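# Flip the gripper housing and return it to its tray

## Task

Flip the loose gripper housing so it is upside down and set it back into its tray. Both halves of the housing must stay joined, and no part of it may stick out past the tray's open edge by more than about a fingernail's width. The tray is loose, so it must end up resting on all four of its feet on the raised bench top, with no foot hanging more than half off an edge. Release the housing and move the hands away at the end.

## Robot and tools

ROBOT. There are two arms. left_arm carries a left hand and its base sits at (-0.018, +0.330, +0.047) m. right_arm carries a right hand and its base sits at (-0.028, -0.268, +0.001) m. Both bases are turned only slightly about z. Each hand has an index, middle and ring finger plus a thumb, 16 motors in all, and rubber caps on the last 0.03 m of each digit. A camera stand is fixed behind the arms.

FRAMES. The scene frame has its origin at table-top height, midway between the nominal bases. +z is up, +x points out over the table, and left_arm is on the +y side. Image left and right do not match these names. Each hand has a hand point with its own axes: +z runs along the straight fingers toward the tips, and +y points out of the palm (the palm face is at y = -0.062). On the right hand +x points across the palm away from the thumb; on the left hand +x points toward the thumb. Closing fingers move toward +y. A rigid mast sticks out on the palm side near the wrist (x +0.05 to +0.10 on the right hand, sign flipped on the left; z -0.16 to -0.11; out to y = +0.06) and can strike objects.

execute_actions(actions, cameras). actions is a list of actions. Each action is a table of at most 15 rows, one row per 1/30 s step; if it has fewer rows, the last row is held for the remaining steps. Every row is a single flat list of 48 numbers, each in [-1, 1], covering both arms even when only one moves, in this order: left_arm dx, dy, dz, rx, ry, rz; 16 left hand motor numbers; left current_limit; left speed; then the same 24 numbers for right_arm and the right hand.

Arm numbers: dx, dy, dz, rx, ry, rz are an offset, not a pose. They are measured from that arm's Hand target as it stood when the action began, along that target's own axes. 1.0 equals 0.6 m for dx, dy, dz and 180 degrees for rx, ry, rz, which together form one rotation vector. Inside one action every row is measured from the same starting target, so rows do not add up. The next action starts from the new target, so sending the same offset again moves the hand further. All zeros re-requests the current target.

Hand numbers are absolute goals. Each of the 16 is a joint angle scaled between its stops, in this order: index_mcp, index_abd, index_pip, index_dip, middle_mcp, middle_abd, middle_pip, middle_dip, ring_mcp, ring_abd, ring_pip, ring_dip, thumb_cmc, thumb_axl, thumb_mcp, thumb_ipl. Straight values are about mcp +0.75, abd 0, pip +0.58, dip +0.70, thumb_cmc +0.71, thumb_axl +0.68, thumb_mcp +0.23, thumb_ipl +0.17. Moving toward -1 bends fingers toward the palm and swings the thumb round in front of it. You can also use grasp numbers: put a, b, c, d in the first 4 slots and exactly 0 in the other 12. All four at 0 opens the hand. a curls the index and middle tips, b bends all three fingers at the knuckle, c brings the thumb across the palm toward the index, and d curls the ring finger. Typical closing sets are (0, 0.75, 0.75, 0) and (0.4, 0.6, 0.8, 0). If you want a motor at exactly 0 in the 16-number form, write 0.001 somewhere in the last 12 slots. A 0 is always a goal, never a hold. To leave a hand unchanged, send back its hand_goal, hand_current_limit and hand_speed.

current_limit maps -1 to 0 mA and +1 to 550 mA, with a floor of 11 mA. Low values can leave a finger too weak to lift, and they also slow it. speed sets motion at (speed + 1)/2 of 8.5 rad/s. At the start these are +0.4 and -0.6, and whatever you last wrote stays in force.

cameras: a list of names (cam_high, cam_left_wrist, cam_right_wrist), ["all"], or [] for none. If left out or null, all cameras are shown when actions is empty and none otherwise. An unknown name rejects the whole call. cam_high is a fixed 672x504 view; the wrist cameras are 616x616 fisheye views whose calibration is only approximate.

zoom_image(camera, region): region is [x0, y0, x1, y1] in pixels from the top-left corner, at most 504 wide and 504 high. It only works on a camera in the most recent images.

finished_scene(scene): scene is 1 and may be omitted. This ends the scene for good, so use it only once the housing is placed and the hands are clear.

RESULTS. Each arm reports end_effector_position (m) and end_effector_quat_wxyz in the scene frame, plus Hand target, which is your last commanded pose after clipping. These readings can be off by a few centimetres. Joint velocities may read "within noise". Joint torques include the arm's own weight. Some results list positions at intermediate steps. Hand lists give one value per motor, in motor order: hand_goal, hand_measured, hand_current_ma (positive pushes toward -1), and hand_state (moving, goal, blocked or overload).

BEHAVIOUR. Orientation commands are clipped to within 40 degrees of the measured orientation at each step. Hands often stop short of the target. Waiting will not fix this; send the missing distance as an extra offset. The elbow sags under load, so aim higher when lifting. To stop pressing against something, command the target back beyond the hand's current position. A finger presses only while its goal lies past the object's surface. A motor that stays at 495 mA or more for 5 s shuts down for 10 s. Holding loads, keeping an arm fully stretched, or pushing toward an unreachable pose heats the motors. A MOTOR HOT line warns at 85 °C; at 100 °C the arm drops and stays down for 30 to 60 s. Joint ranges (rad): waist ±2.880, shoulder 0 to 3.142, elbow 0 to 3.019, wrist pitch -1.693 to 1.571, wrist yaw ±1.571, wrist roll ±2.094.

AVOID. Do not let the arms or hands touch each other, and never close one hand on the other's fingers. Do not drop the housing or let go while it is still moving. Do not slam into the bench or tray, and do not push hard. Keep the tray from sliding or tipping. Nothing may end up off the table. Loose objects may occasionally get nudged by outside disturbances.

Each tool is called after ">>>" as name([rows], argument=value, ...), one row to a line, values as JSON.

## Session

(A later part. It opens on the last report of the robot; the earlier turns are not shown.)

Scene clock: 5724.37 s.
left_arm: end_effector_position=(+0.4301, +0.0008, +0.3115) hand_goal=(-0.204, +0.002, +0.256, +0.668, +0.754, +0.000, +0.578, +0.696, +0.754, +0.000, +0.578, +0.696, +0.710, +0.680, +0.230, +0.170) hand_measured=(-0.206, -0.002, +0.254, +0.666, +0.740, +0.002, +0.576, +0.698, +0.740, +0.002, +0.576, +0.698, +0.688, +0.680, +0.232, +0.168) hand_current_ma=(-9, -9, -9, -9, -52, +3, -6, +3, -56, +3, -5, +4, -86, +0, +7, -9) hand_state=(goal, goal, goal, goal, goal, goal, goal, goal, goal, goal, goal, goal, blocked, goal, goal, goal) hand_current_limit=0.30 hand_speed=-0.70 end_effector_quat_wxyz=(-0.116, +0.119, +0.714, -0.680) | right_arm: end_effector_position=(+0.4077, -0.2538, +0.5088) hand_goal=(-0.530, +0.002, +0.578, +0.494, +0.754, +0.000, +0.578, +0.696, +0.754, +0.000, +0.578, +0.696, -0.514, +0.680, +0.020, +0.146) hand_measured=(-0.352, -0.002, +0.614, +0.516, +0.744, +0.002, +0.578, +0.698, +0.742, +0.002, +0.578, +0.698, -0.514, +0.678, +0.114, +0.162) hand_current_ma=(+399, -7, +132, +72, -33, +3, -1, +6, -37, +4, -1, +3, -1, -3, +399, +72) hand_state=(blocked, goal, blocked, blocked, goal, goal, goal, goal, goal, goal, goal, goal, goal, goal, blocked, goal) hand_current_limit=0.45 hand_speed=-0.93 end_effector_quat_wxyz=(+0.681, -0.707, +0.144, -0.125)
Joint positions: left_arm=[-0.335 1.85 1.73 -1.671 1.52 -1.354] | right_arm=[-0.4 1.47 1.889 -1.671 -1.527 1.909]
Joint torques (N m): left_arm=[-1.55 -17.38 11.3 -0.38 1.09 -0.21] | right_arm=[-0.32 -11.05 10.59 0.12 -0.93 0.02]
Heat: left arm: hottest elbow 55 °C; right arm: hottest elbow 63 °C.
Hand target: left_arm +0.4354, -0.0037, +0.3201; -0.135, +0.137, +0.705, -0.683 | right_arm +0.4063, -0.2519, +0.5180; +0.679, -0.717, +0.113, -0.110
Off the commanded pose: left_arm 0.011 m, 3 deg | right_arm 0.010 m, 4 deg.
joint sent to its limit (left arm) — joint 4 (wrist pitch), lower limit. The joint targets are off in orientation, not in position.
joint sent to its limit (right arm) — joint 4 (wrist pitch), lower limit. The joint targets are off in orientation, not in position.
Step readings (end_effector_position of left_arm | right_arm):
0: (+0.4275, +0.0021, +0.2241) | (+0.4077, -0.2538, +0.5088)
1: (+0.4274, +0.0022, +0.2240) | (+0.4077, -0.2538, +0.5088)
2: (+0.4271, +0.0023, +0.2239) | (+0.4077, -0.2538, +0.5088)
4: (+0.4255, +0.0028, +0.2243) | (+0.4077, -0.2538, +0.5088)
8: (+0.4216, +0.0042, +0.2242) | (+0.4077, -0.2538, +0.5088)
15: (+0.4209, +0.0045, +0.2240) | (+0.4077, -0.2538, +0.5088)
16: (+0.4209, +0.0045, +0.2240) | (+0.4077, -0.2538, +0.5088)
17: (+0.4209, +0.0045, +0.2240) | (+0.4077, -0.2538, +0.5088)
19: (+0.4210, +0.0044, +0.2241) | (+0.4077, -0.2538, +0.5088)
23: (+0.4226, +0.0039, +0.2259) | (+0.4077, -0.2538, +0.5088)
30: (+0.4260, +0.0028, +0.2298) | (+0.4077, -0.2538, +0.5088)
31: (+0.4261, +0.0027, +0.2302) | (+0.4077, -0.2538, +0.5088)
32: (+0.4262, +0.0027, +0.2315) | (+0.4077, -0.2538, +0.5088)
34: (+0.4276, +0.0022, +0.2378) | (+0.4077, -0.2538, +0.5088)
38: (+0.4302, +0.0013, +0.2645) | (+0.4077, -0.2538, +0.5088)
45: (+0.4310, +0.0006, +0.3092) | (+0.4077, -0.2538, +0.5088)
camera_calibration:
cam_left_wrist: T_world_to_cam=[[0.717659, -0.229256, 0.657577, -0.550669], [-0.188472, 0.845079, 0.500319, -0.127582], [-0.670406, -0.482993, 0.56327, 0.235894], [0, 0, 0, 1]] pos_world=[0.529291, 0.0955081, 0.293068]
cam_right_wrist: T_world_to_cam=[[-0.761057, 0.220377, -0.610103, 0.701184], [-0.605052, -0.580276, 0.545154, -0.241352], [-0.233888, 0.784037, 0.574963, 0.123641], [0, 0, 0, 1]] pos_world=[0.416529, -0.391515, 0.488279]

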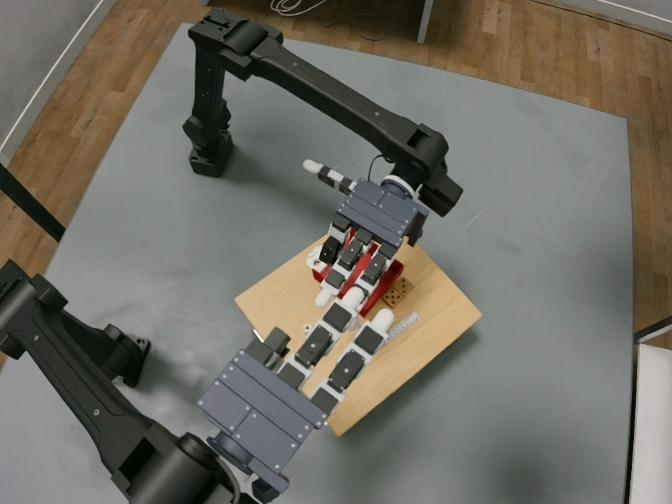

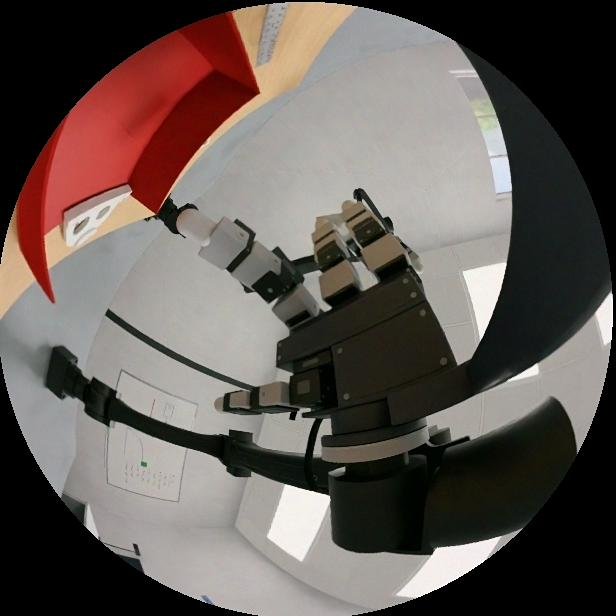

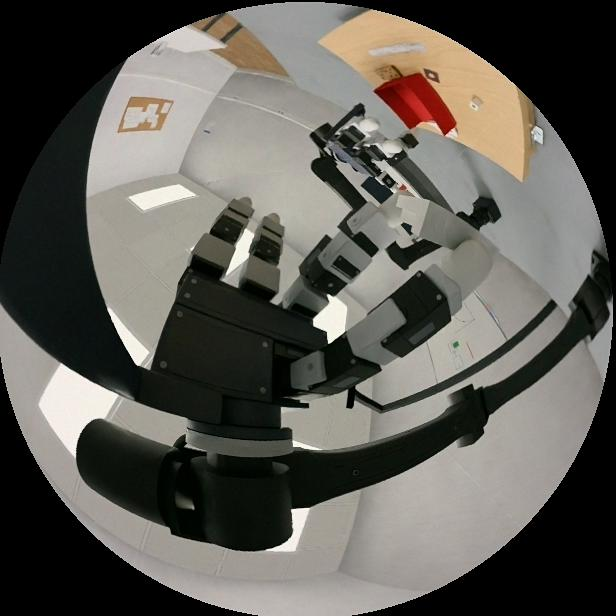

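>>> execute_actions([
  [[0.04,0.06,-0.045,0,0,0,-0.205,0.001,0.255,0.667,0.754,0,0.577,0.696,0.754,0,0.577,0.696,0.71,0.68,0.23,0.17,0.3,-0.7,0,0,0,0,0,0,-0.53,0.001,0.577,0.493,0.754,0,0.577,0.696,0.754,0,0.577,0.696,-0.514,0.68,0.02,0.146,0.45,-0.93]],
], cameras=["cam_high","cam_right_wrist","cam_left_wrist"])

>>> zoom_image(camera="cam_high", region=[290, 220, 390, 320])

>>> zoom_image(camera="cam_left_wrist", region=[0, 80, 300, 380])

>>> zoom_image(camera="cam_right_wrist", region=[375, 70, 465, 160])

Scene clock: 5759.57 s.
left_arm: end_effector_position=(+0.4246, +0.0307, +0.2762) hand_goal=(-0.204, +0.002, +0.256, +0.668, +0.754, +0.000, +0.578, +0.696, +0.754, +0.000, +0.578, +0.696, +0.710, +0.680, +0.230, +0.170) hand_measured=(-0.206, -0.002, +0.254, +0.666, +0.740, +0.002, +0.576, +0.698, +0.740, +0.002, +0.576, +0.698, +0.688, +0.680, +0.232, +0.168) hand_current_ma=(-9, -8, -9, -9, -52, +3, -6, +3, -56, +3, -5, +4, -86, +0, +7, -9) hand_state=(goal, goal, goal, goal, goal, goal, goal, goal, goal, goal, goal, goal, blocked, goal, goal, goal) hand_current_limit=0.30 hand_speed=-0.70 end_effector_quat_wxyz=(-0.111, +0.099, +0.725, -0.672) | right_arm: end_effector_position=(+0.4077, -0.2538, +0.5088) hand_goal=(-0.530, +0.002, +0.578, +0.494, +0.754, +0.000, +0.578, +0.696, +0.754, +0.000, +0.578, +0.696, -0.514, +0.680, +0.020, +0.146) hand_measured=(-0.352, -0.002, +0.614, +0.516, +0.744, +0.002, +0.578, +0.698, +0.742, +0.002, +0.578, +0.698, -0.514, +0.678, +0.114, +0.162) hand_current_ma=(+399, -7, +132, +72, -33, +3, -1, +6, -37, +4, -1, +3, -1, -3, +399, +72) hand_state=(blocked, goal, blocked, blocked, goal, goal, goal, goal, goal, goal, goal, goal, goal, goal, blocked, goal) hand_current_limit=0.45 hand_speed=-0.93 end_effector_quat_wxyz=(+0.681, -0.707, +0.144, -0.125)
Joint positions: left_arm=[-0.288 1.836 1.62 -1.671 1.496 -1.282] | right_arm=[-0.4 1.47 1.889 -1.671 -1.527 1.909]
Joint torques (N m): left_arm=[-1.2 -19.25 8.31 -0.68 1 0.04] | right_arm=[-0.32 -11.11 10.41 0.02 -0.94 -0.01]
Heat: left arm: hottest elbow 60 °C; right arm: hottest elbow 63 °C.
Hand target: left_arm +0.4236, +0.0314, +0.2851; -0.135, +0.137, +0.705, -0.683 | right_arm +0.4063, -0.2519, +0.5180; +0.679, -0.717, +0.113, -0.110
Off the commanded pose: left_arm 0.009 m, 6 deg | right_arm 0.010 m, 4 deg.
joint sent to its limit (left arm) — joint 4 (wrist pitch), lower limit. The joint targets are off in orientation, not in position.
joint sent to its limit (right arm) — joint 4 (wrist pitch), lower limit. The joint targets are off in orientation, not in position.
Step readings (end_effector_position of left_arm | right_arm):
0: (+0.4300, +0.0008, +0.3115) | (+0.4077, -0.2538, +0.5088)
1: (+0.4300, +0.0008, +0.3115) | (+0.4077, -0.2538, +0.5088)
2: (+0.4297, +0.0013, +0.3102) | (+0.4077, -0.2538, +0.5088)
4: (+0.4263, +0.0050, +0.3045) | (+0.4077, -0.2538, +0.5088)
8: (+0.4202, +0.0191, +0.2849) | (+0.4077, -0.2538, +0.5088)
15: (+0.4239, +0.0309, +0.2764) | (+0.4077, -0.2538, +0.5088)
camera_calibration:
cam_left_wrist: T_world_to_cam=[[0.737129, -0.221036, 0.638579, -0.519934], [-0.210097, 0.823193, 0.527458, -0.133821], [-0.642262, -0.522968, 0.560361, 0.25659], [0, 0, 0, 1]] pos_world=[0.519941, 0.129425, 0.258821]
cam_right_wrist: T_world_to_cam=[[-0.761057, 0.220377, -0.610103, 0.701184], [-0.605052, -0.580276, 0.545154, -0.241352], [-0.233888, 0.784037, 0.574963, 0.123641], [0, 0, 0, 1]] pos_world=[0.416529, -0.391515, 0.488279]

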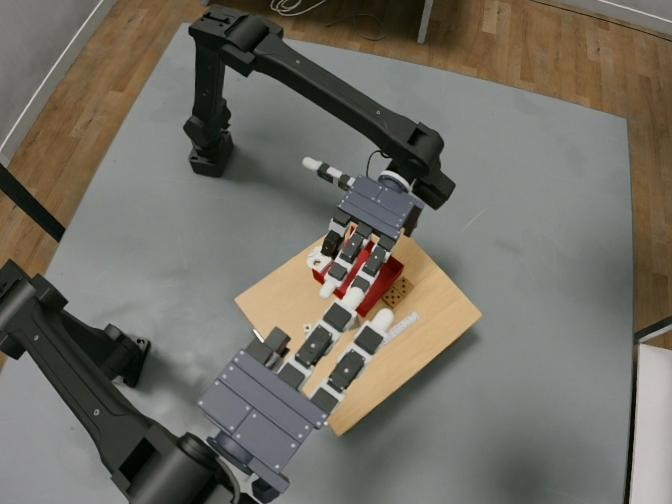

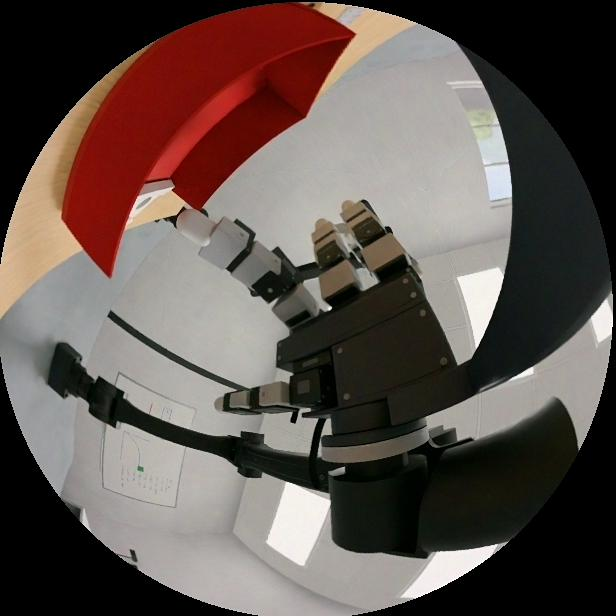

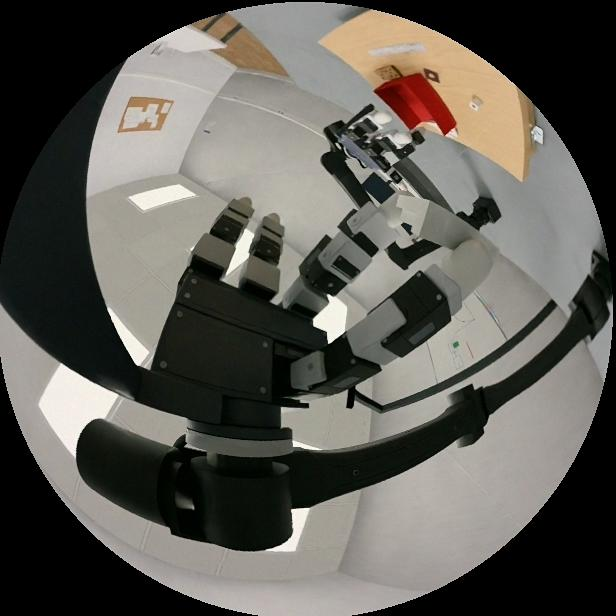

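Scaled by 5.040 from the camera's 672x504 image, which has a finer 960x720 frame.

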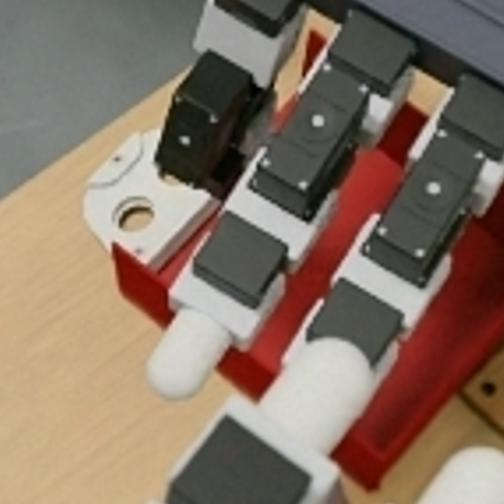

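Scaled by 1.680 from the camera's 616x616 image, which has a finer 880x880 frame.

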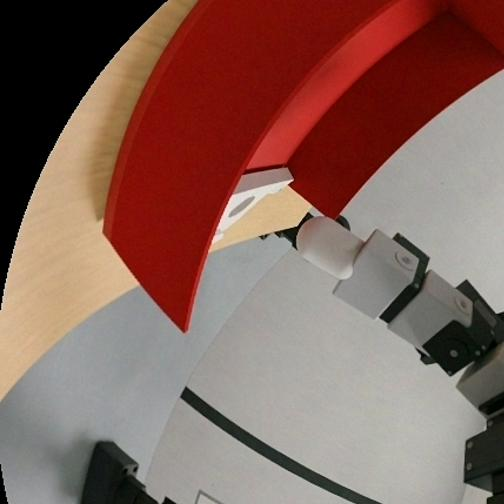

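Scaled by 5.600 from the camera's 616x616 image, which has a finer 880x880 frame.

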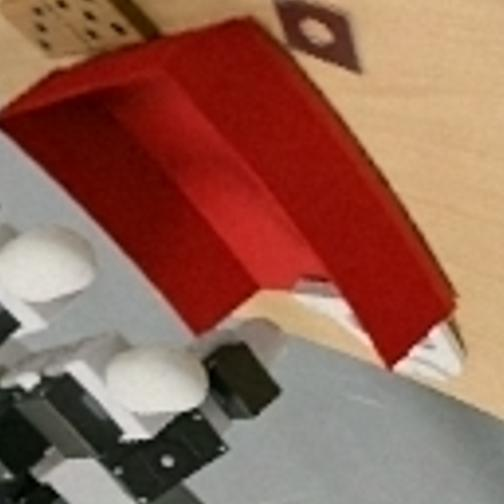

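>>> execute_actions([
  [[0.0388,0.0365,0.0088,0,0,0,-0.205,0.001,0.255,0.667,0.754,0,0.577,0.696,0.754,0,0.577,0.696,0.71,0.68,0.23,0.17,0.3,-0.7,0,0,0,0,0,0,-0.53,0.001,0.577,0.493,0.754,0,0.577,0.696,0.754,0,0.577,0.696,-0.514,0.68,0.02,0.146,0.45,-0.93]],
  [[0,0.05,0.003,0,0,0,-0.205,0.001,0.255,0.667,0.754,0,0.577,0.696,0.754,0,0.577,0.696,0.71,0.68,0.23,0.17,0.3,-0.7,0,0,0,0,0,0,-0.53,0.001,0.577,0.493,0.754,0,0.577,0.696,0.754,0,0.577,0.696,-0.514,0.68,0.02,0.146,0.45,-0.93]],
], cameras=["cam_right_wrist","cam_left_wrist"])

>>> zoom_image(camera="cam_right_wrist", region=[390, 90, 460, 160])

>>> zoom_image(camera="cam_left_wrist", region=[40, 120, 280, 360])

Scene clock: 5785.80 s.
left_arm: end_effector_position=(+0.4004, +0.0380, +0.2412) hand_goal=(-0.204, +0.002, +0.256, +0.668, +0.754, +0.000, +0.578, +0.696, +0.754, +0.000, +0.578, +0.696, +0.710, +0.680, +0.230, +0.170) hand_measured=(-0.206, +0.000, +0.254, +0.666, +0.740, +0.002, +0.576, +0.698, +0.740, +0.002, +0.576, +0.698, +0.688, +0.680, +0.232, +0.168) hand_current_ma=(-9, -8, -9, -9, -52, +3, -6, +3, -56, +3, -5, +4, -86, +0, +7, -9) hand_state=(goal, goal, goal, goal, goal, goal, goal, goal, goal, goal, goal, goal, blocked, goal, goal, goal) hand_current_limit=0.30 hand_speed=-0.70 end_effector_quat_wxyz=(-0.102, +0.115, +0.723, -0.673) | right_arm: end_effector_position=(+0.4077, -0.2538, +0.5088) hand_goal=(-0.530, +0.002, +0.578, +0.494, +0.754, +0.000, +0.578, +0.696, +0.754, +0.000, +0.578, +0.696, -0.514, +0.680, +0.020, +0.146) hand_measured=(-0.352, -0.002, +0.614, +0.516, +0.744, +0.002, +0.578, +0.698, +0.742, +0.002, +0.578, +0.698, -0.514, +0.678, +0.114, +0.162) hand_current_ma=(+399, -7, +132, +72, -33, +3, -1, +6, -37, +4, -1, +3, -1, -3, +399, +72) hand_state=(blocked, goal, blocked, blocked, goal, goal, goal, goal, goal, goal, goal, goal, goal, goal, blocked, goal) hand_current_limit=0.45 hand_speed=-0.93 end_effector_quat_wxyz=(+0.681, -0.707, +0.144, -0.125)
Joint positions: left_arm=[-0.288 1.813 1.487 -1.671 1.491 -1.136] | right_arm=[-0.4 1.47 1.889 -1.671 -1.527 1.909]
Joint torques (N m): left_arm=[-2.37 -14.92 7.51 -0.77 0.9 0.14] | right_arm=[-0.21 -11.16 10.47 0.16 -0.95 0.03]
Heat: left arm: hottest elbow 54 °C; right arm: hottest elbow 63 °C.
Hand target: left_arm +0.3999, +0.0351, +0.2330; -0.135, +0.137, +0.705, -0.683 | right_arm +0.4063, -0.2519, +0.5180; +0.679, -0.717, +0.113, -0.110
Off the commanded pose: left_arm 0.009 m, 5 deg | right_arm 0.010 m, 4 deg.
joint sent to its limit (left arm) — joint 4 (wrist pitch), lower limit. The joint targets are off in orientation, not in position.
joint sent to its limit (right arm) — joint 4 (wrist pitch), lower limit. The joint targets are off in orientation, not in position.
Step readings (end_effector_position of left_arm | right_arm):
0: (+0.4246, +0.0306, +0.2762) | (+0.4077, -0.2538, +0.5088)
1: (+0.4244, +0.0307, +0.2758) | (+0.4077, -0.2538, +0.5088)
2: (+0.4232, +0.0310, +0.2746) | (+0.4077, -0.2538, +0.5088)
4: (+0.4159, +0.0331, +0.2695) | (+0.4077, -0.2538, +0.5088)
8: (+0.4039, +0.0368, +0.2577) | (+0.4077, -0.2538, +0.5088)
15: (+0.4025, +0.0373, +0.2537) | (+0.4077, -0.2538, +0.5088)
16: (+0.4026, +0.0373, +0.2534) | (+0.4077, -0.2538, +0.5088)
17: (+0.4026, +0.0372, +0.2528) | (+0.4077, -0.2538, +0.5088)
19: (+0.4019, +0.0374, +0.2500) | (+0.4077, -0.2538, +0.5088)
23: (+0.3988, +0.0384, +0.2434) | (+0.4077, -0.2538, +0.5088)
30: (+0.3998, +0.0381, +0.2414) | (+0.4077, -0.2538, +0.5088)
camera_calibration:
cam_left_wrist: T_world_to_cam=[[0.711684, -0.224234, 0.665751, -0.47443], [-0.217842, 0.83053, 0.512606, -0.120032], [-0.66787, -0.509842, 0.542227, 0.278542], [0, 0, 0, 1]] pos_world=[0.497526, 0.135319, 0.226348]
cam_right_wrist: T_world_to_cam=[[-0.761057, 0.220377, -0.610103, 0.701184], [-0.605052, -0.580276, 0.545154, -0.241352], [-0.233888, 0.784037, 0.574963, 0.123641], [0, 0, 0, 1]] pos_world=[0.416529, -0.391515, 0.488279]
Images, in order (width x height): cam_left_wrist 616x616, cam_right_wrist 616x616.

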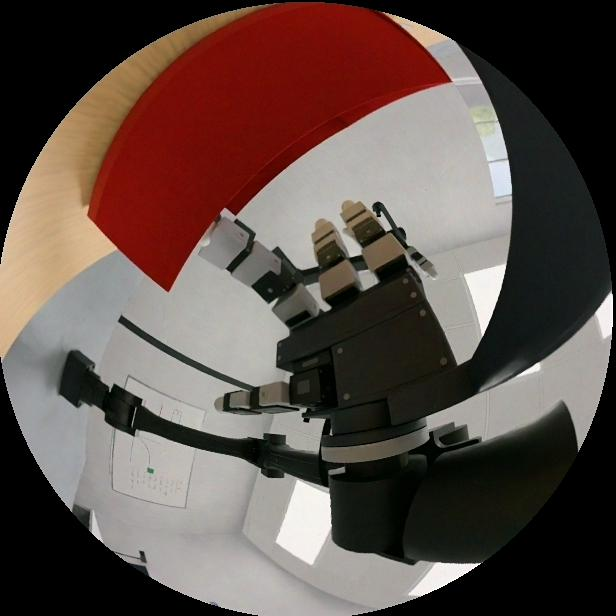

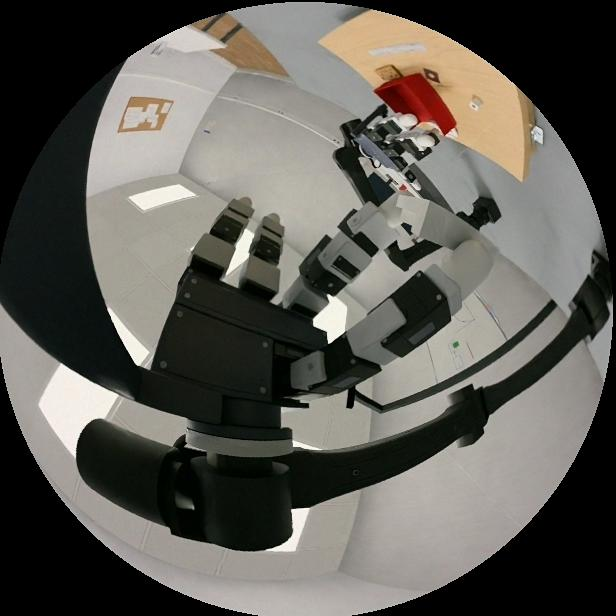

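Scaled by 7.200 from the camera's 616x616 image, which has a finer 880x880 frame.

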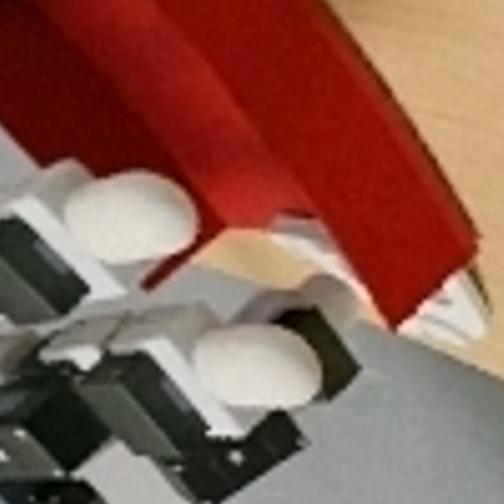

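Scaled by 2.100 from the camera's 616x616 image, which has a finer 880x880 frame.

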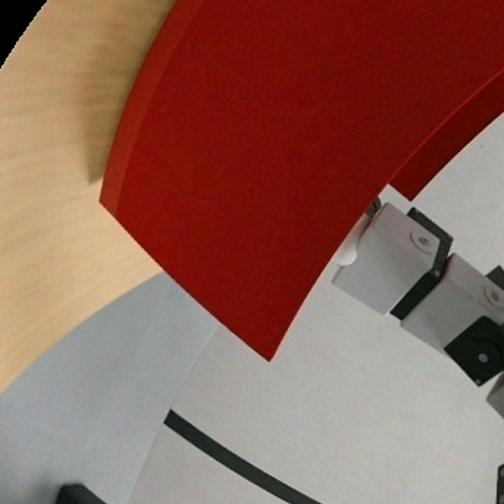

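>>> execute_actions([
  [[0,0.035,0.002,0,0,0,-0.205,0.001,0.255,0.667,0.754,0,0.577,0.696,0.754,0,0.577,0.696,0.71,0.68,0.23,0.17,0.3,-0.7,0,0,0,0,0,0,-0.53,0.001,0.577,0.493,0.754,0,0.577,0.696,0.754,0,0.577,0.696,-0.514,0.68,0.02,0.146,0.45,-0.93]],
], cameras=["cam_right_wrist","cam_high"])

>>> zoom_image(camera="cam_right_wrist", region=[390, 90, 460, 160])

>>> zoom_image(camera="cam_high", region=[290, 220, 390, 320])

Scene clock: 5797.90 s.
left_arm: end_effector_position=(+0.3992, +0.0376, +0.2247) hand_goal=(-0.204, +0.002, +0.256, +0.668, +0.754, +0.000, +0.578, +0.696, +0.754, +0.000, +0.578, +0.696, +0.710, +0.680, +0.230, +0.170) hand_measured=(-0.208, +0.002, +0.248, +0.664, +0.740, +0.002, +0.576, +0.698, +0.740, +0.002, +0.576, +0.698, +0.690, +0.680, +0.232, +0.168) hand_current_ma=(-14, +3, -29, -15, -52, +3, -6, +3, -57, +3, -5, +4, -82, +0, +7, -9) hand_state=(goal, goal, goal, goal, goal, goal, goal, goal, goal, goal, goal, goal, blocked, goal, goal, goal) hand_current_limit=0.30 hand_speed=-0.70 end_effector_quat_wxyz=(-0.108, +0.111, +0.722, -0.674) | right_arm: end_effector_position=(+0.4077, -0.2538, +0.5088) hand_goal=(-0.530, +0.002, +0.578, +0.494, +0.754, +0.000, +0.578, +0.696, +0.754, +0.000, +0.578, +0.696, -0.514, +0.680, +0.020, +0.146) hand_measured=(-0.352, -0.002, +0.614, +0.516, +0.744, +0.002, +0.578, +0.698, +0.742, +0.002, +0.578, +0.698, -0.514, +0.678, +0.114, +0.162) hand_current_ma=(+399, -7, +132, +72, -33, +3, -1, +6, -37, +4, -1, +3, -1, -3, +399, +72) hand_state=(blocked, goal, blocked, blocked, goal, goal, goal, goal, goal, goal, goal, goal, goal, goal, blocked, goal) hand_current_limit=0.45 hand_speed=-0.93 end_effector_quat_wxyz=(+0.681, -0.707, +0.144, -0.125)
Joint positions: left_arm=[-0.288 1.839 1.471 -1.677 1.495 -1.101] | right_arm=[-0.4 1.47 1.889 -1.671 -1.527 1.909]
Joint torques (N m): left_arm=[-1.14 -15.33 7.35 -0.57 0.59 0.26] | right_arm=[-0.21 -10.52 10.55 0.14 -0.92 0.03]
Heat: left arm: hottest elbow 54 °C; right arm: hottest elbow 63 °C.
Hand target: left_arm +0.3996, +0.0347, +0.2121; -0.135, +0.137, +0.705, -0.683 | right_arm +0.4063, -0.2519, +0.5180; +0.679, -0.717, +0.113, -0.110
Off the commanded pose: left_arm 0.013 m, 5 deg | right_arm 0.010 m, 4 deg.
joint sent to its limit (left arm) — joint 4 (wrist pitch), lower limit. The joint targets are off in orientation, not in position.
joint sent to its limit (right arm) — joint 4 (wrist pitch), lower limit. The joint targets are off in orientation, not in position.
Step readings (end_effector_position of left_arm | right_arm):
0: (+0.4004, +0.0380, +0.2412) | (+0.4077, -0.2538, +0.5088)
1: (+0.4005, +0.0379, +0.2412) | (+0.4077, -0.2538, +0.5088)
2: (+0.4006, +0.0379, +0.2405) | (+0.4077, -0.2538, +0.5088)
4: (+0.4005, +0.0379, +0.2379) | (+0.4077, -0.2538, +0.5088)
8: (+0.3998, +0.0382, +0.2273) | (+0.4077, -0.2538, +0.5088)
15: (+0.3993, +0.0376, +0.2246) | (+0.4077, -0.2538, +0.5088)
camera_calibration:
cam_right_wrist: T_world_to_cam=[[-0.761057, 0.220377, -0.610103, 0.701184], [-0.605052, -0.580276, 0.545154, -0.241352], [-0.233888, 0.784037, 0.574963, 0.123641], [0, 0, 0, 1]] pos_world=[0.416529, -0.391515, 0.488279]
Images, in order (width x height): cam_high 672x504, cam_right_wrist 616x616.

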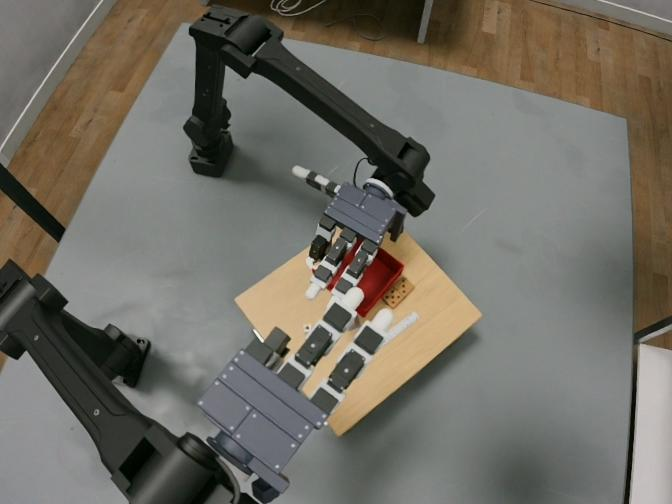

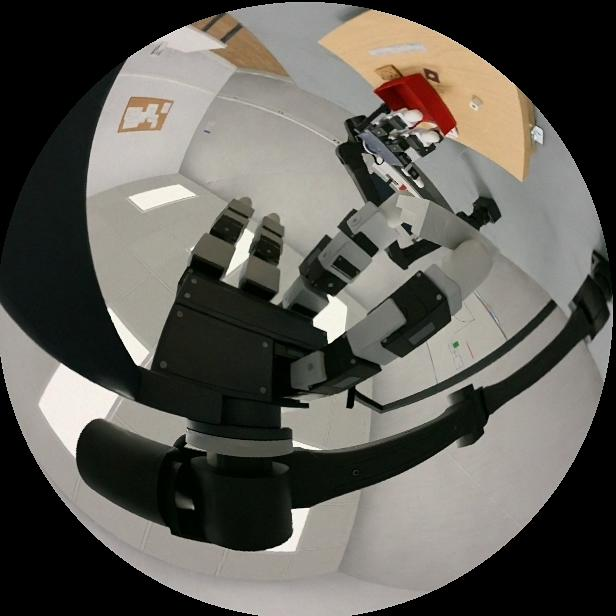

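Scaled by 7.200 from the camera's 616x616 image, which has a finer 880x880 frame.

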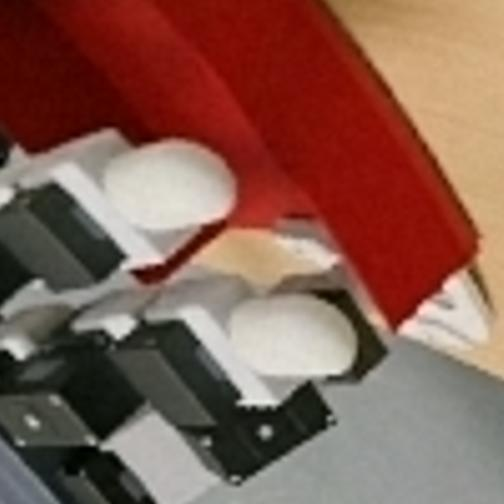

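Scaled by 5.040 from the camera's 672x504 image, which has a finer 960x720 frame.

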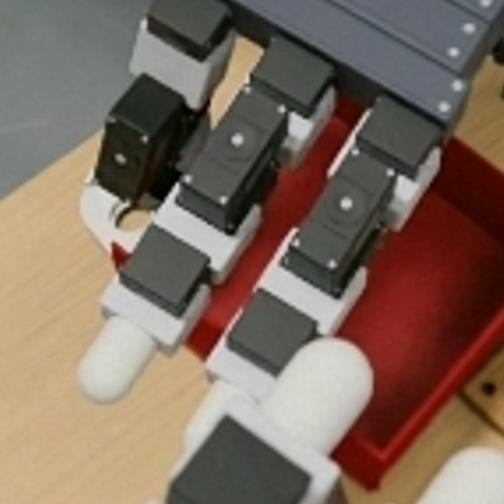

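>>> execute_actions([
  [[0.0023,-0.0003,-0.01,0,0,0,-0.205,0.001,0.255,0.667,0.754,0,0.577,0.696,0.754,0,0.577,0.696,0.71,0.68,0.23,0.17,0.3,-0.7,0,0,0,0,0,0,-0.53,0.001,0.577,0.493,0.754,0,0.577,0.696,0.754,0,0.577,0.696,-0.514,0.68,0.02,0.146,0.45,-0.93]],
], cameras=["cam_high"])

>>> zoom_image(camera="cam_high", region=[290, 220, 390, 320])

Scene clock: 5806.07 s.
left_arm: end_effector_position=(+0.3992, +0.0377, +0.2246) hand_goal=(-0.204, +0.002, +0.256, +0.668, +0.754, +0.000, +0.578, +0.696, +0.754, +0.000, +0.578, +0.696, +0.710, +0.680, +0.230, +0.170) hand_measured=(-0.208, +0.002, +0.248, +0.664, +0.740, +0.002, +0.576, +0.698, +0.740, +0.002, +0.576, +0.698, +0.690, +0.680, +0.232, +0.168) hand_current_ma=(-14, +3, -29, -15, -52, +3, -6, +3, -57, +3, -5, +4, -82, +0, +7, -9) hand_state=(goal, goal, goal, goal, goal, goal, goal, goal, goal, goal, goal, goal, blocked, goal, goal, goal) hand_current_limit=0.30 hand_speed=-0.70 end_effector_quat_wxyz=(-0.108, +0.111, +0.722, -0.674) | right_arm: end_effector_position=(+0.4077, -0.2538, +0.5088) hand_goal=(-0.530, +0.002, +0.578, +0.494, +0.754, +0.000, +0.578, +0.696, +0.754, +0.000, +0.578, +0.696, -0.514, +0.680, +0.020, +0.146) hand_measured=(-0.352, -0.002, +0.614, +0.516, +0.744, +0.002, +0.578, +0.698, +0.742, +0.002, +0.578, +0.698, -0.514, +0.678, +0.114, +0.162) hand_current_ma=(+399, -7, +132, +72, -33, +3, -1, +6, -37, +4, -1, +3, -1, -3, +399, +72) hand_state=(blocked, goal, blocked, blocked, goal, goal, goal, goal, goal, goal, goal, goal, goal, goal, blocked, goal) hand_current_limit=0.45 hand_speed=-0.93 end_effector_quat_wxyz=(+0.681, -0.707, +0.144, -0.125)
Joint positions: left_arm=[-0.288 1.839 1.471 -1.677 1.494 -1.101] | right_arm=[-0.4 1.47 1.889 -1.671 -1.527 1.909]
Joint torques (N m): left_arm=[-0.85 -16.03 6.83 -0.57 0.41 0.27] | right_arm=[-0.38 -10.99 10.48 0.17 -0.93 0.03]
Heat: left arm: hottest elbow 53 °C; right arm: hottest elbow 64 °C.
Hand target: left_arm +0.4006, +0.0408, +0.2125; -0.135, +0.137, +0.705, -0.683 | right_arm +0.4063, -0.2519, +0.5180; +0.679, -0.717, +0.113, -0.110
Off the commanded pose: left_arm 0.013 m, 5 deg | right_arm 0.010 m, 4 deg.
joint sent to its limit (left arm) — joint 4 (wrist pitch), lower limit. The joint targets are off in orientation, not in position.
joint sent to its limit (right arm) — joint 4 (wrist pitch), lower limit. The joint targets are off in orientation, not in position.
Step readings (end_effector_position of left_arm | right_arm):
0: (+0.3992, +0.0376, +0.2247) | (+0.4077, -0.2538, +0.5088)
1: (+0.3992, +0.0376, +0.2247) | (+0.4077, -0.2538, +0.5088)
2: (+0.3992, +0.0376, +0.2247) | (+0.4077, -0.2538, +0.5088)
4: (+0.3992, +0.0376, +0.2247) | (+0.4077, -0.2538, +0.5088)
8: (+0.3992, +0.0377, +0.2247) | (+0.4077, -0.2538, +0.5088)
15: (+0.3992, +0.0377, +0.2246) | (+0.4077, -0.2538, +0.5088)
Images, in order (width x height): cam_high 672x504.

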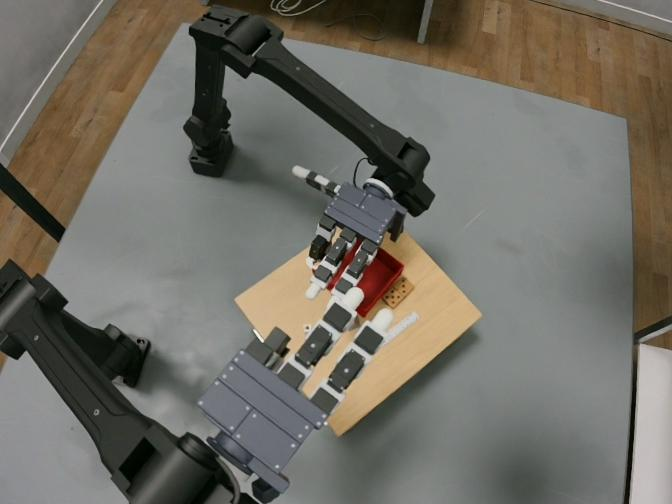

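Scaled by 5.040 from the camera's 672x504 image, which has a finer 960x720 frame.

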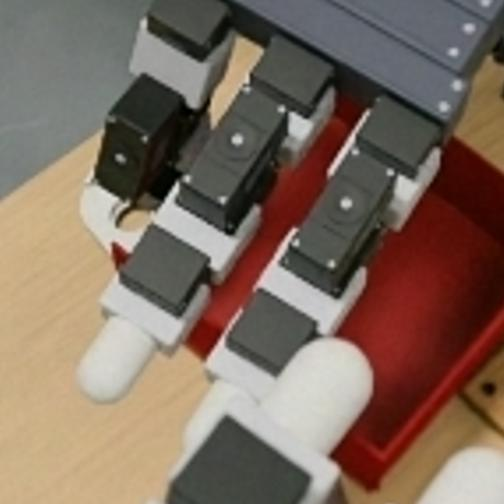

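>>> execute_actions([
  [[0.002,-0.004,-0.014,0,0,0,-0.205,0.001,0.255,0.667,0.754,0,0.577,0.696,0.754,0,0.577,0.696,0.71,0.68,0.23,0.17,0.3,-0.7,0,0,0,0,0,0,-0.53,0.001,0.577,0.493,0.754,0,0.577,0.696,0.754,0,0.577,0.696,-0.514,0.68,0.02,0.146,0.45,-0.93]],
], cameras=["cam_high"])

>>> zoom_image(camera="cam_high", region=[290, 220, 390, 320])

Scene clock: 5810.13 s.
left_arm: end_effector_position=(+0.4006, +0.0418, +0.2238) hand_goal=(-0.204, +0.002, +0.256, +0.668, +0.754, +0.000, +0.578, +0.696, +0.754, +0.000, +0.578, +0.696, +0.710, +0.680, +0.230, +0.170) hand_measured=(-0.192, +0.006, +0.256, +0.666, +0.740, +0.002, +0.576, +0.698, +0.740, +0.002, +0.576, +0.698, +0.690, +0.680, +0.232, +0.168) hand_current_ma=(+47, +9, +0, -5, -52, +3, -6, +3, -57, +3, -5, +4, -82, +0, +7, -9) hand_state=(goal, goal, goal, goal, goal, goal, goal, goal, goal, goal, goal, goal, blocked, goal, goal, goal) hand_current_limit=0.30 hand_speed=-0.70 end_effector_quat_wxyz=(-0.107, +0.109, +0.725, -0.672) | right_arm: end_effector_position=(+0.4077, -0.2538, +0.5088) hand_goal=(-0.530, +0.002, +0.578, +0.494, +0.754, +0.000, +0.578, +0.696, +0.754, +0.000, +0.578, +0.696, -0.514, +0.680, +0.020, +0.146) hand_measured=(-0.352, -0.002, +0.614, +0.516, +0.744, +0.002, +0.578, +0.698, +0.742, +0.002, +0.578, +0.698, -0.514, +0.678, +0.114, +0.162) hand_current_ma=(+399, -7, +132, +72, -33, +3, -1, +6, -37, +4, -1, +3, -1, -3, +399, +72) hand_state=(blocked, goal, blocked, blocked, goal, goal, goal, goal, goal, goal, goal, goal, goal, goal, blocked, goal) hand_current_limit=0.45 hand_speed=-0.93 end_effector_quat_wxyz=(+0.681, -0.707, +0.144, -0.125)
Joint positions: left_arm=[-0.28 1.839 1.471 -1.68 1.488 -1.101] | right_arm=[-0.4 1.47 1.889 -1.671 -1.527 1.909]
Joint torques (N m): left_arm=[0.09 -16.62 6.45 -0.55 0.3 0.18] | right_arm=[-0.15 -10.99 10.56 0.02 -0.94 0.01]
Heat: left arm: hottest elbow 53 °C; right arm: hottest elbow 64 °C.
Hand target: left_arm +0.4027, +0.0490, +0.2151; -0.135, +0.137, +0.705, -0.683 | right_arm +0.4063, -0.2519, +0.5180; +0.679, -0.717, +0.113, -0.110
Off the commanded pose: left_arm 0.011 m, 5 deg | right_arm 0.010 m, 4 deg.
joint read past its limit (left arm) — joint 4 (wrist pitch), lower limit.
joint sent to its limit (left arm) — joint 4 (wrist pitch), lower limit. The joint targets are off in orientation, not in position.
joint sent to its limit (right arm) — joint 4 (wrist pitch), lower limit. The joint targets are off in orientation, not in position.
Step readings (end_effector_position of left_arm | right_arm):
0: (+0.3992, +0.0377, +0.2246) | (+0.4077, -0.2538, +0.5088)
1: (+0.3992, +0.0377, +0.2246) | (+0.4077, -0.2538, +0.5088)
2: (+0.3992, +0.0380, +0.2244) | (+0.4077, -0.2538, +0.5088)
4: (+0.3993, +0.0386, +0.2242) | (+0.4077, -0.2538, +0.5088)
8: (+0.4000, +0.0406, +0.2239) | (+0.4077, -0.2538, +0.5088)
15: (+0.4006, +0.0418, +0.2238) | (+0.4077, -0.2538, +0.5088)
Images, in order (width x height): cam_high 672x504.

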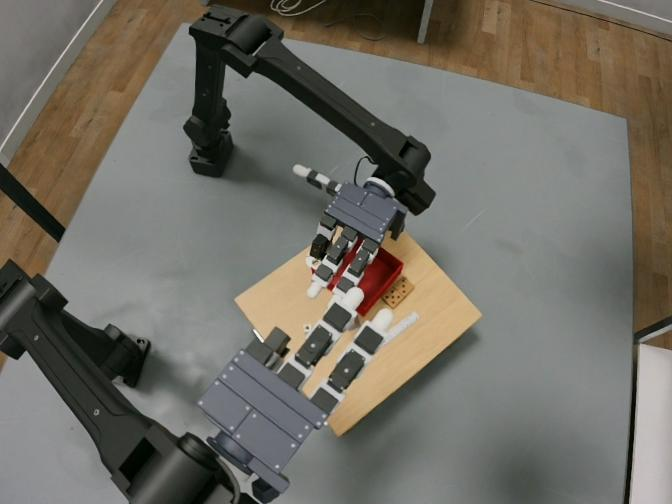

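Scaled by 5.040 from the camera's 672x504 image, which has a finer 960x720 frame.

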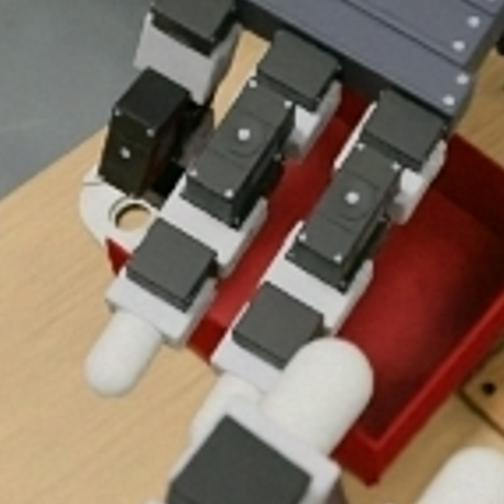

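>>> execute_actions([
  [[-0.001,-0.0088,-0.0332,0,0,0,-0.205,0.001,0.255,0.667,0.754,0,0.577,0.696,0.754,0,0.577,0.696,0.71,0.68,0.23,0.17,0.3,-0.7,0,0,0,0,0,0,-0.53,0.001,0.577,0.493,0.754,0,0.577,0.696,0.754,0,0.577,0.696,-0.514,0.68,0.02,0.146,0.45,-0.93]],
], cameras=["cam_high","cam_right_wrist"])

>>> zoom_image(camera="cam_high", region=[290, 220, 390, 320])

>>> zoom_image(camera="cam_right_wrist", region=[390, 90, 460, 160])

Scene clock: 5819.17 s.
left_arm: end_effector_position=(+0.4101, +0.0616, +0.2243) hand_goal=(-0.204, +0.002, +0.256, +0.668, +0.754, +0.000, +0.578, +0.696, +0.754, +0.000, +0.578, +0.696, +0.710, +0.680, +0.230, +0.170) hand_measured=(-0.182, +0.016, +0.264, +0.672, +0.740, +0.002, +0.576, +0.698, +0.740, +0.002, +0.576, +0.698, +0.690, +0.680, +0.232, +0.168) hand_current_ma=(+92, +45, +27, +10, -52, +3, -6, +3, -57, +3, -5, +4, -82, +0, +7, -9) hand_state=(blocked, goal, goal, goal, goal, goal, goal, goal, goal, goal, goal, goal, blocked, goal, goal, goal) hand_current_limit=0.30 hand_speed=-0.70 end_effector_quat_wxyz=(-0.094, +0.101, +0.733, -0.666) | right_arm: end_effector_position=(+0.4077, -0.2538, +0.5088) hand_goal=(-0.530, +0.002, +0.578, +0.494, +0.754, +0.000, +0.578, +0.696, +0.754, +0.000, +0.578, +0.696, -0.514, +0.680, +0.020, +0.146) hand_measured=(-0.352, -0.002, +0.614, +0.516, +0.744, +0.002, +0.578, +0.698, +0.742, +0.002, +0.578, +0.698, -0.514, +0.678, +0.114, +0.162) hand_current_ma=(+399, -7, +132, +72, -33, +3, -1, +6, -37, +4, -1, +3, -1, -3, +399, +72) hand_state=(blocked, goal, blocked, blocked, goal, goal, goal, goal, goal, goal, goal, goal, goal, goal, blocked, goal) hand_current_limit=0.45 hand_speed=-0.93 end_effector_quat_wxyz=(+0.681, -0.707, +0.144, -0.125)
Joint positions: left_arm=[-0.24 1.831 1.471 -1.68 1.464 -1.102] | right_arm=[-0.4 1.47 1.889 -1.671 -1.527 1.909]
Joint torques (N m): left_arm=[-0.79 -17.08 7.01 -0.53 0.45 0.03] | right_arm=[-0.26 -11.16 10.44 0.09 -0.94 0.03]
Heat: left arm: hottest elbow 52 °C; right arm: hottest elbow 64 °C.
Hand target: left_arm +0.4106, +0.0670, +0.2210; -0.135, +0.137, +0.705, -0.683 | right_arm +0.4063, -0.2519, +0.5180; +0.679, -0.717, +0.113, -0.110
Off the commanded pose: left_arm 0.006 m, 7 deg | right_arm 0.010 m, 4 deg.
joint read past its limit (left arm) — joint 4 (wrist pitch), lower limit.
joint sent to its limit (left arm) — joint 4 (wrist pitch), lower limit. The joint targets are off in orientation, not in position.
joint sent to its limit (right arm) — joint 4 (wrist pitch), lower limit. The joint targets are off in orientation, not in position.
Step readings (end_effector_position of left_arm | right_arm):
0: (+0.4006, +0.0418, +0.2238) | (+0.4077, -0.2538, +0.5088)
1: (+0.4006, +0.0418, +0.2238) | (+0.4077, -0.2538, +0.5088)
2: (+0.4008, +0.0426, +0.2236) | (+0.4077, -0.2538, +0.5088)
4: (+0.4016, +0.0455, +0.2234) | (+0.4077, -0.2538, +0.5088)
8: (+0.4062, +0.0548, +0.2243) | (+0.4077, -0.2538, +0.5088)
15: (+0.4101, +0.0616, +0.2243) | (+0.4077, -0.2538, +0.5088)
camera_calibration:
cam_right_wrist: T_world_to_cam=[[-0.761057, 0.220377, -0.610103, 0.701184], [-0.605052, -0.580276, 0.545154, -0.241352], [-0.233888, 0.784037, 0.574963, 0.123641], [0, 0, 0, 1]] pos_world=[0.416529, -0.391515, 0.488279]
Images, in order (width x height): cam_high 672x504, cam_right_wrist 616x616.

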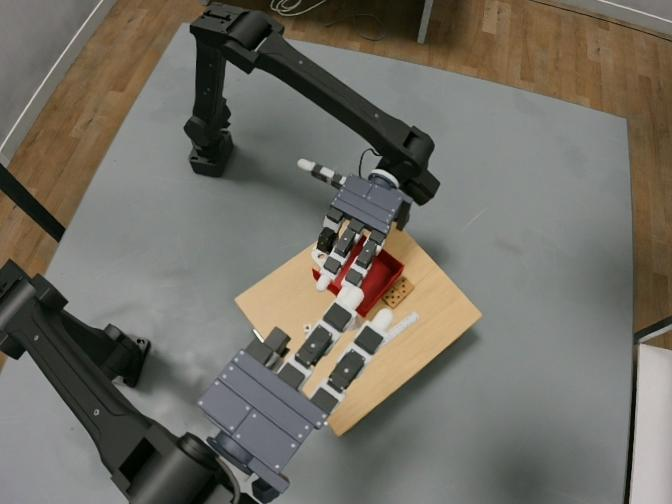

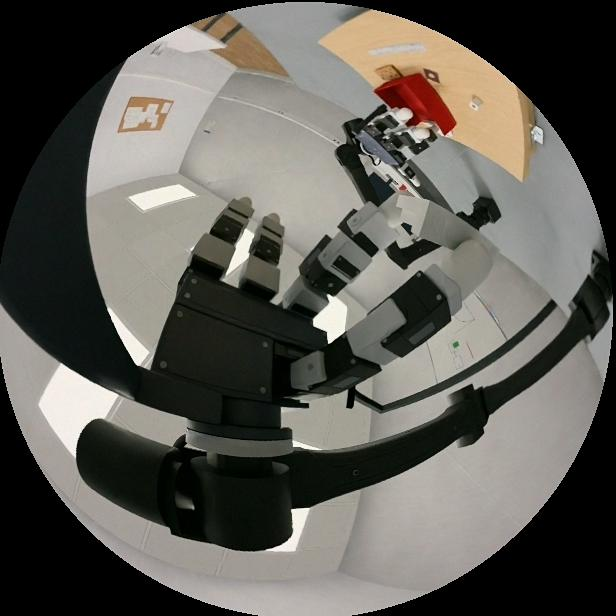

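Scaled by 5.040 from the camera's 672x504 image, which has a finer 960x720 frame.

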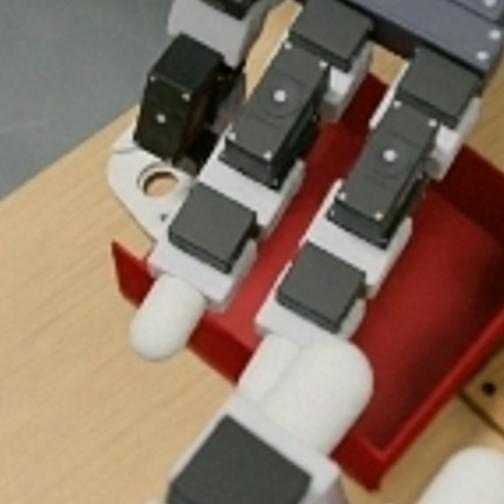

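Scaled by 7.200 from the camera's 616x616 image, which has a finer 880x880 frame.

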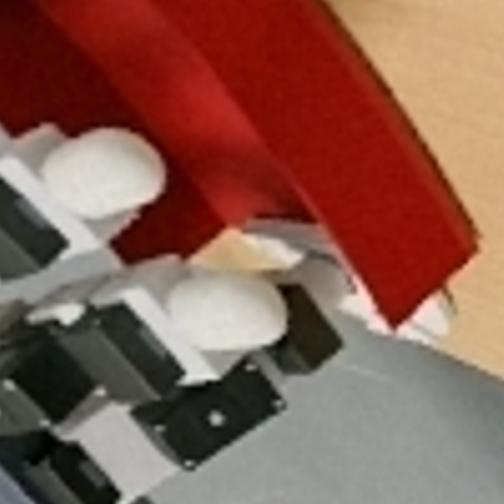

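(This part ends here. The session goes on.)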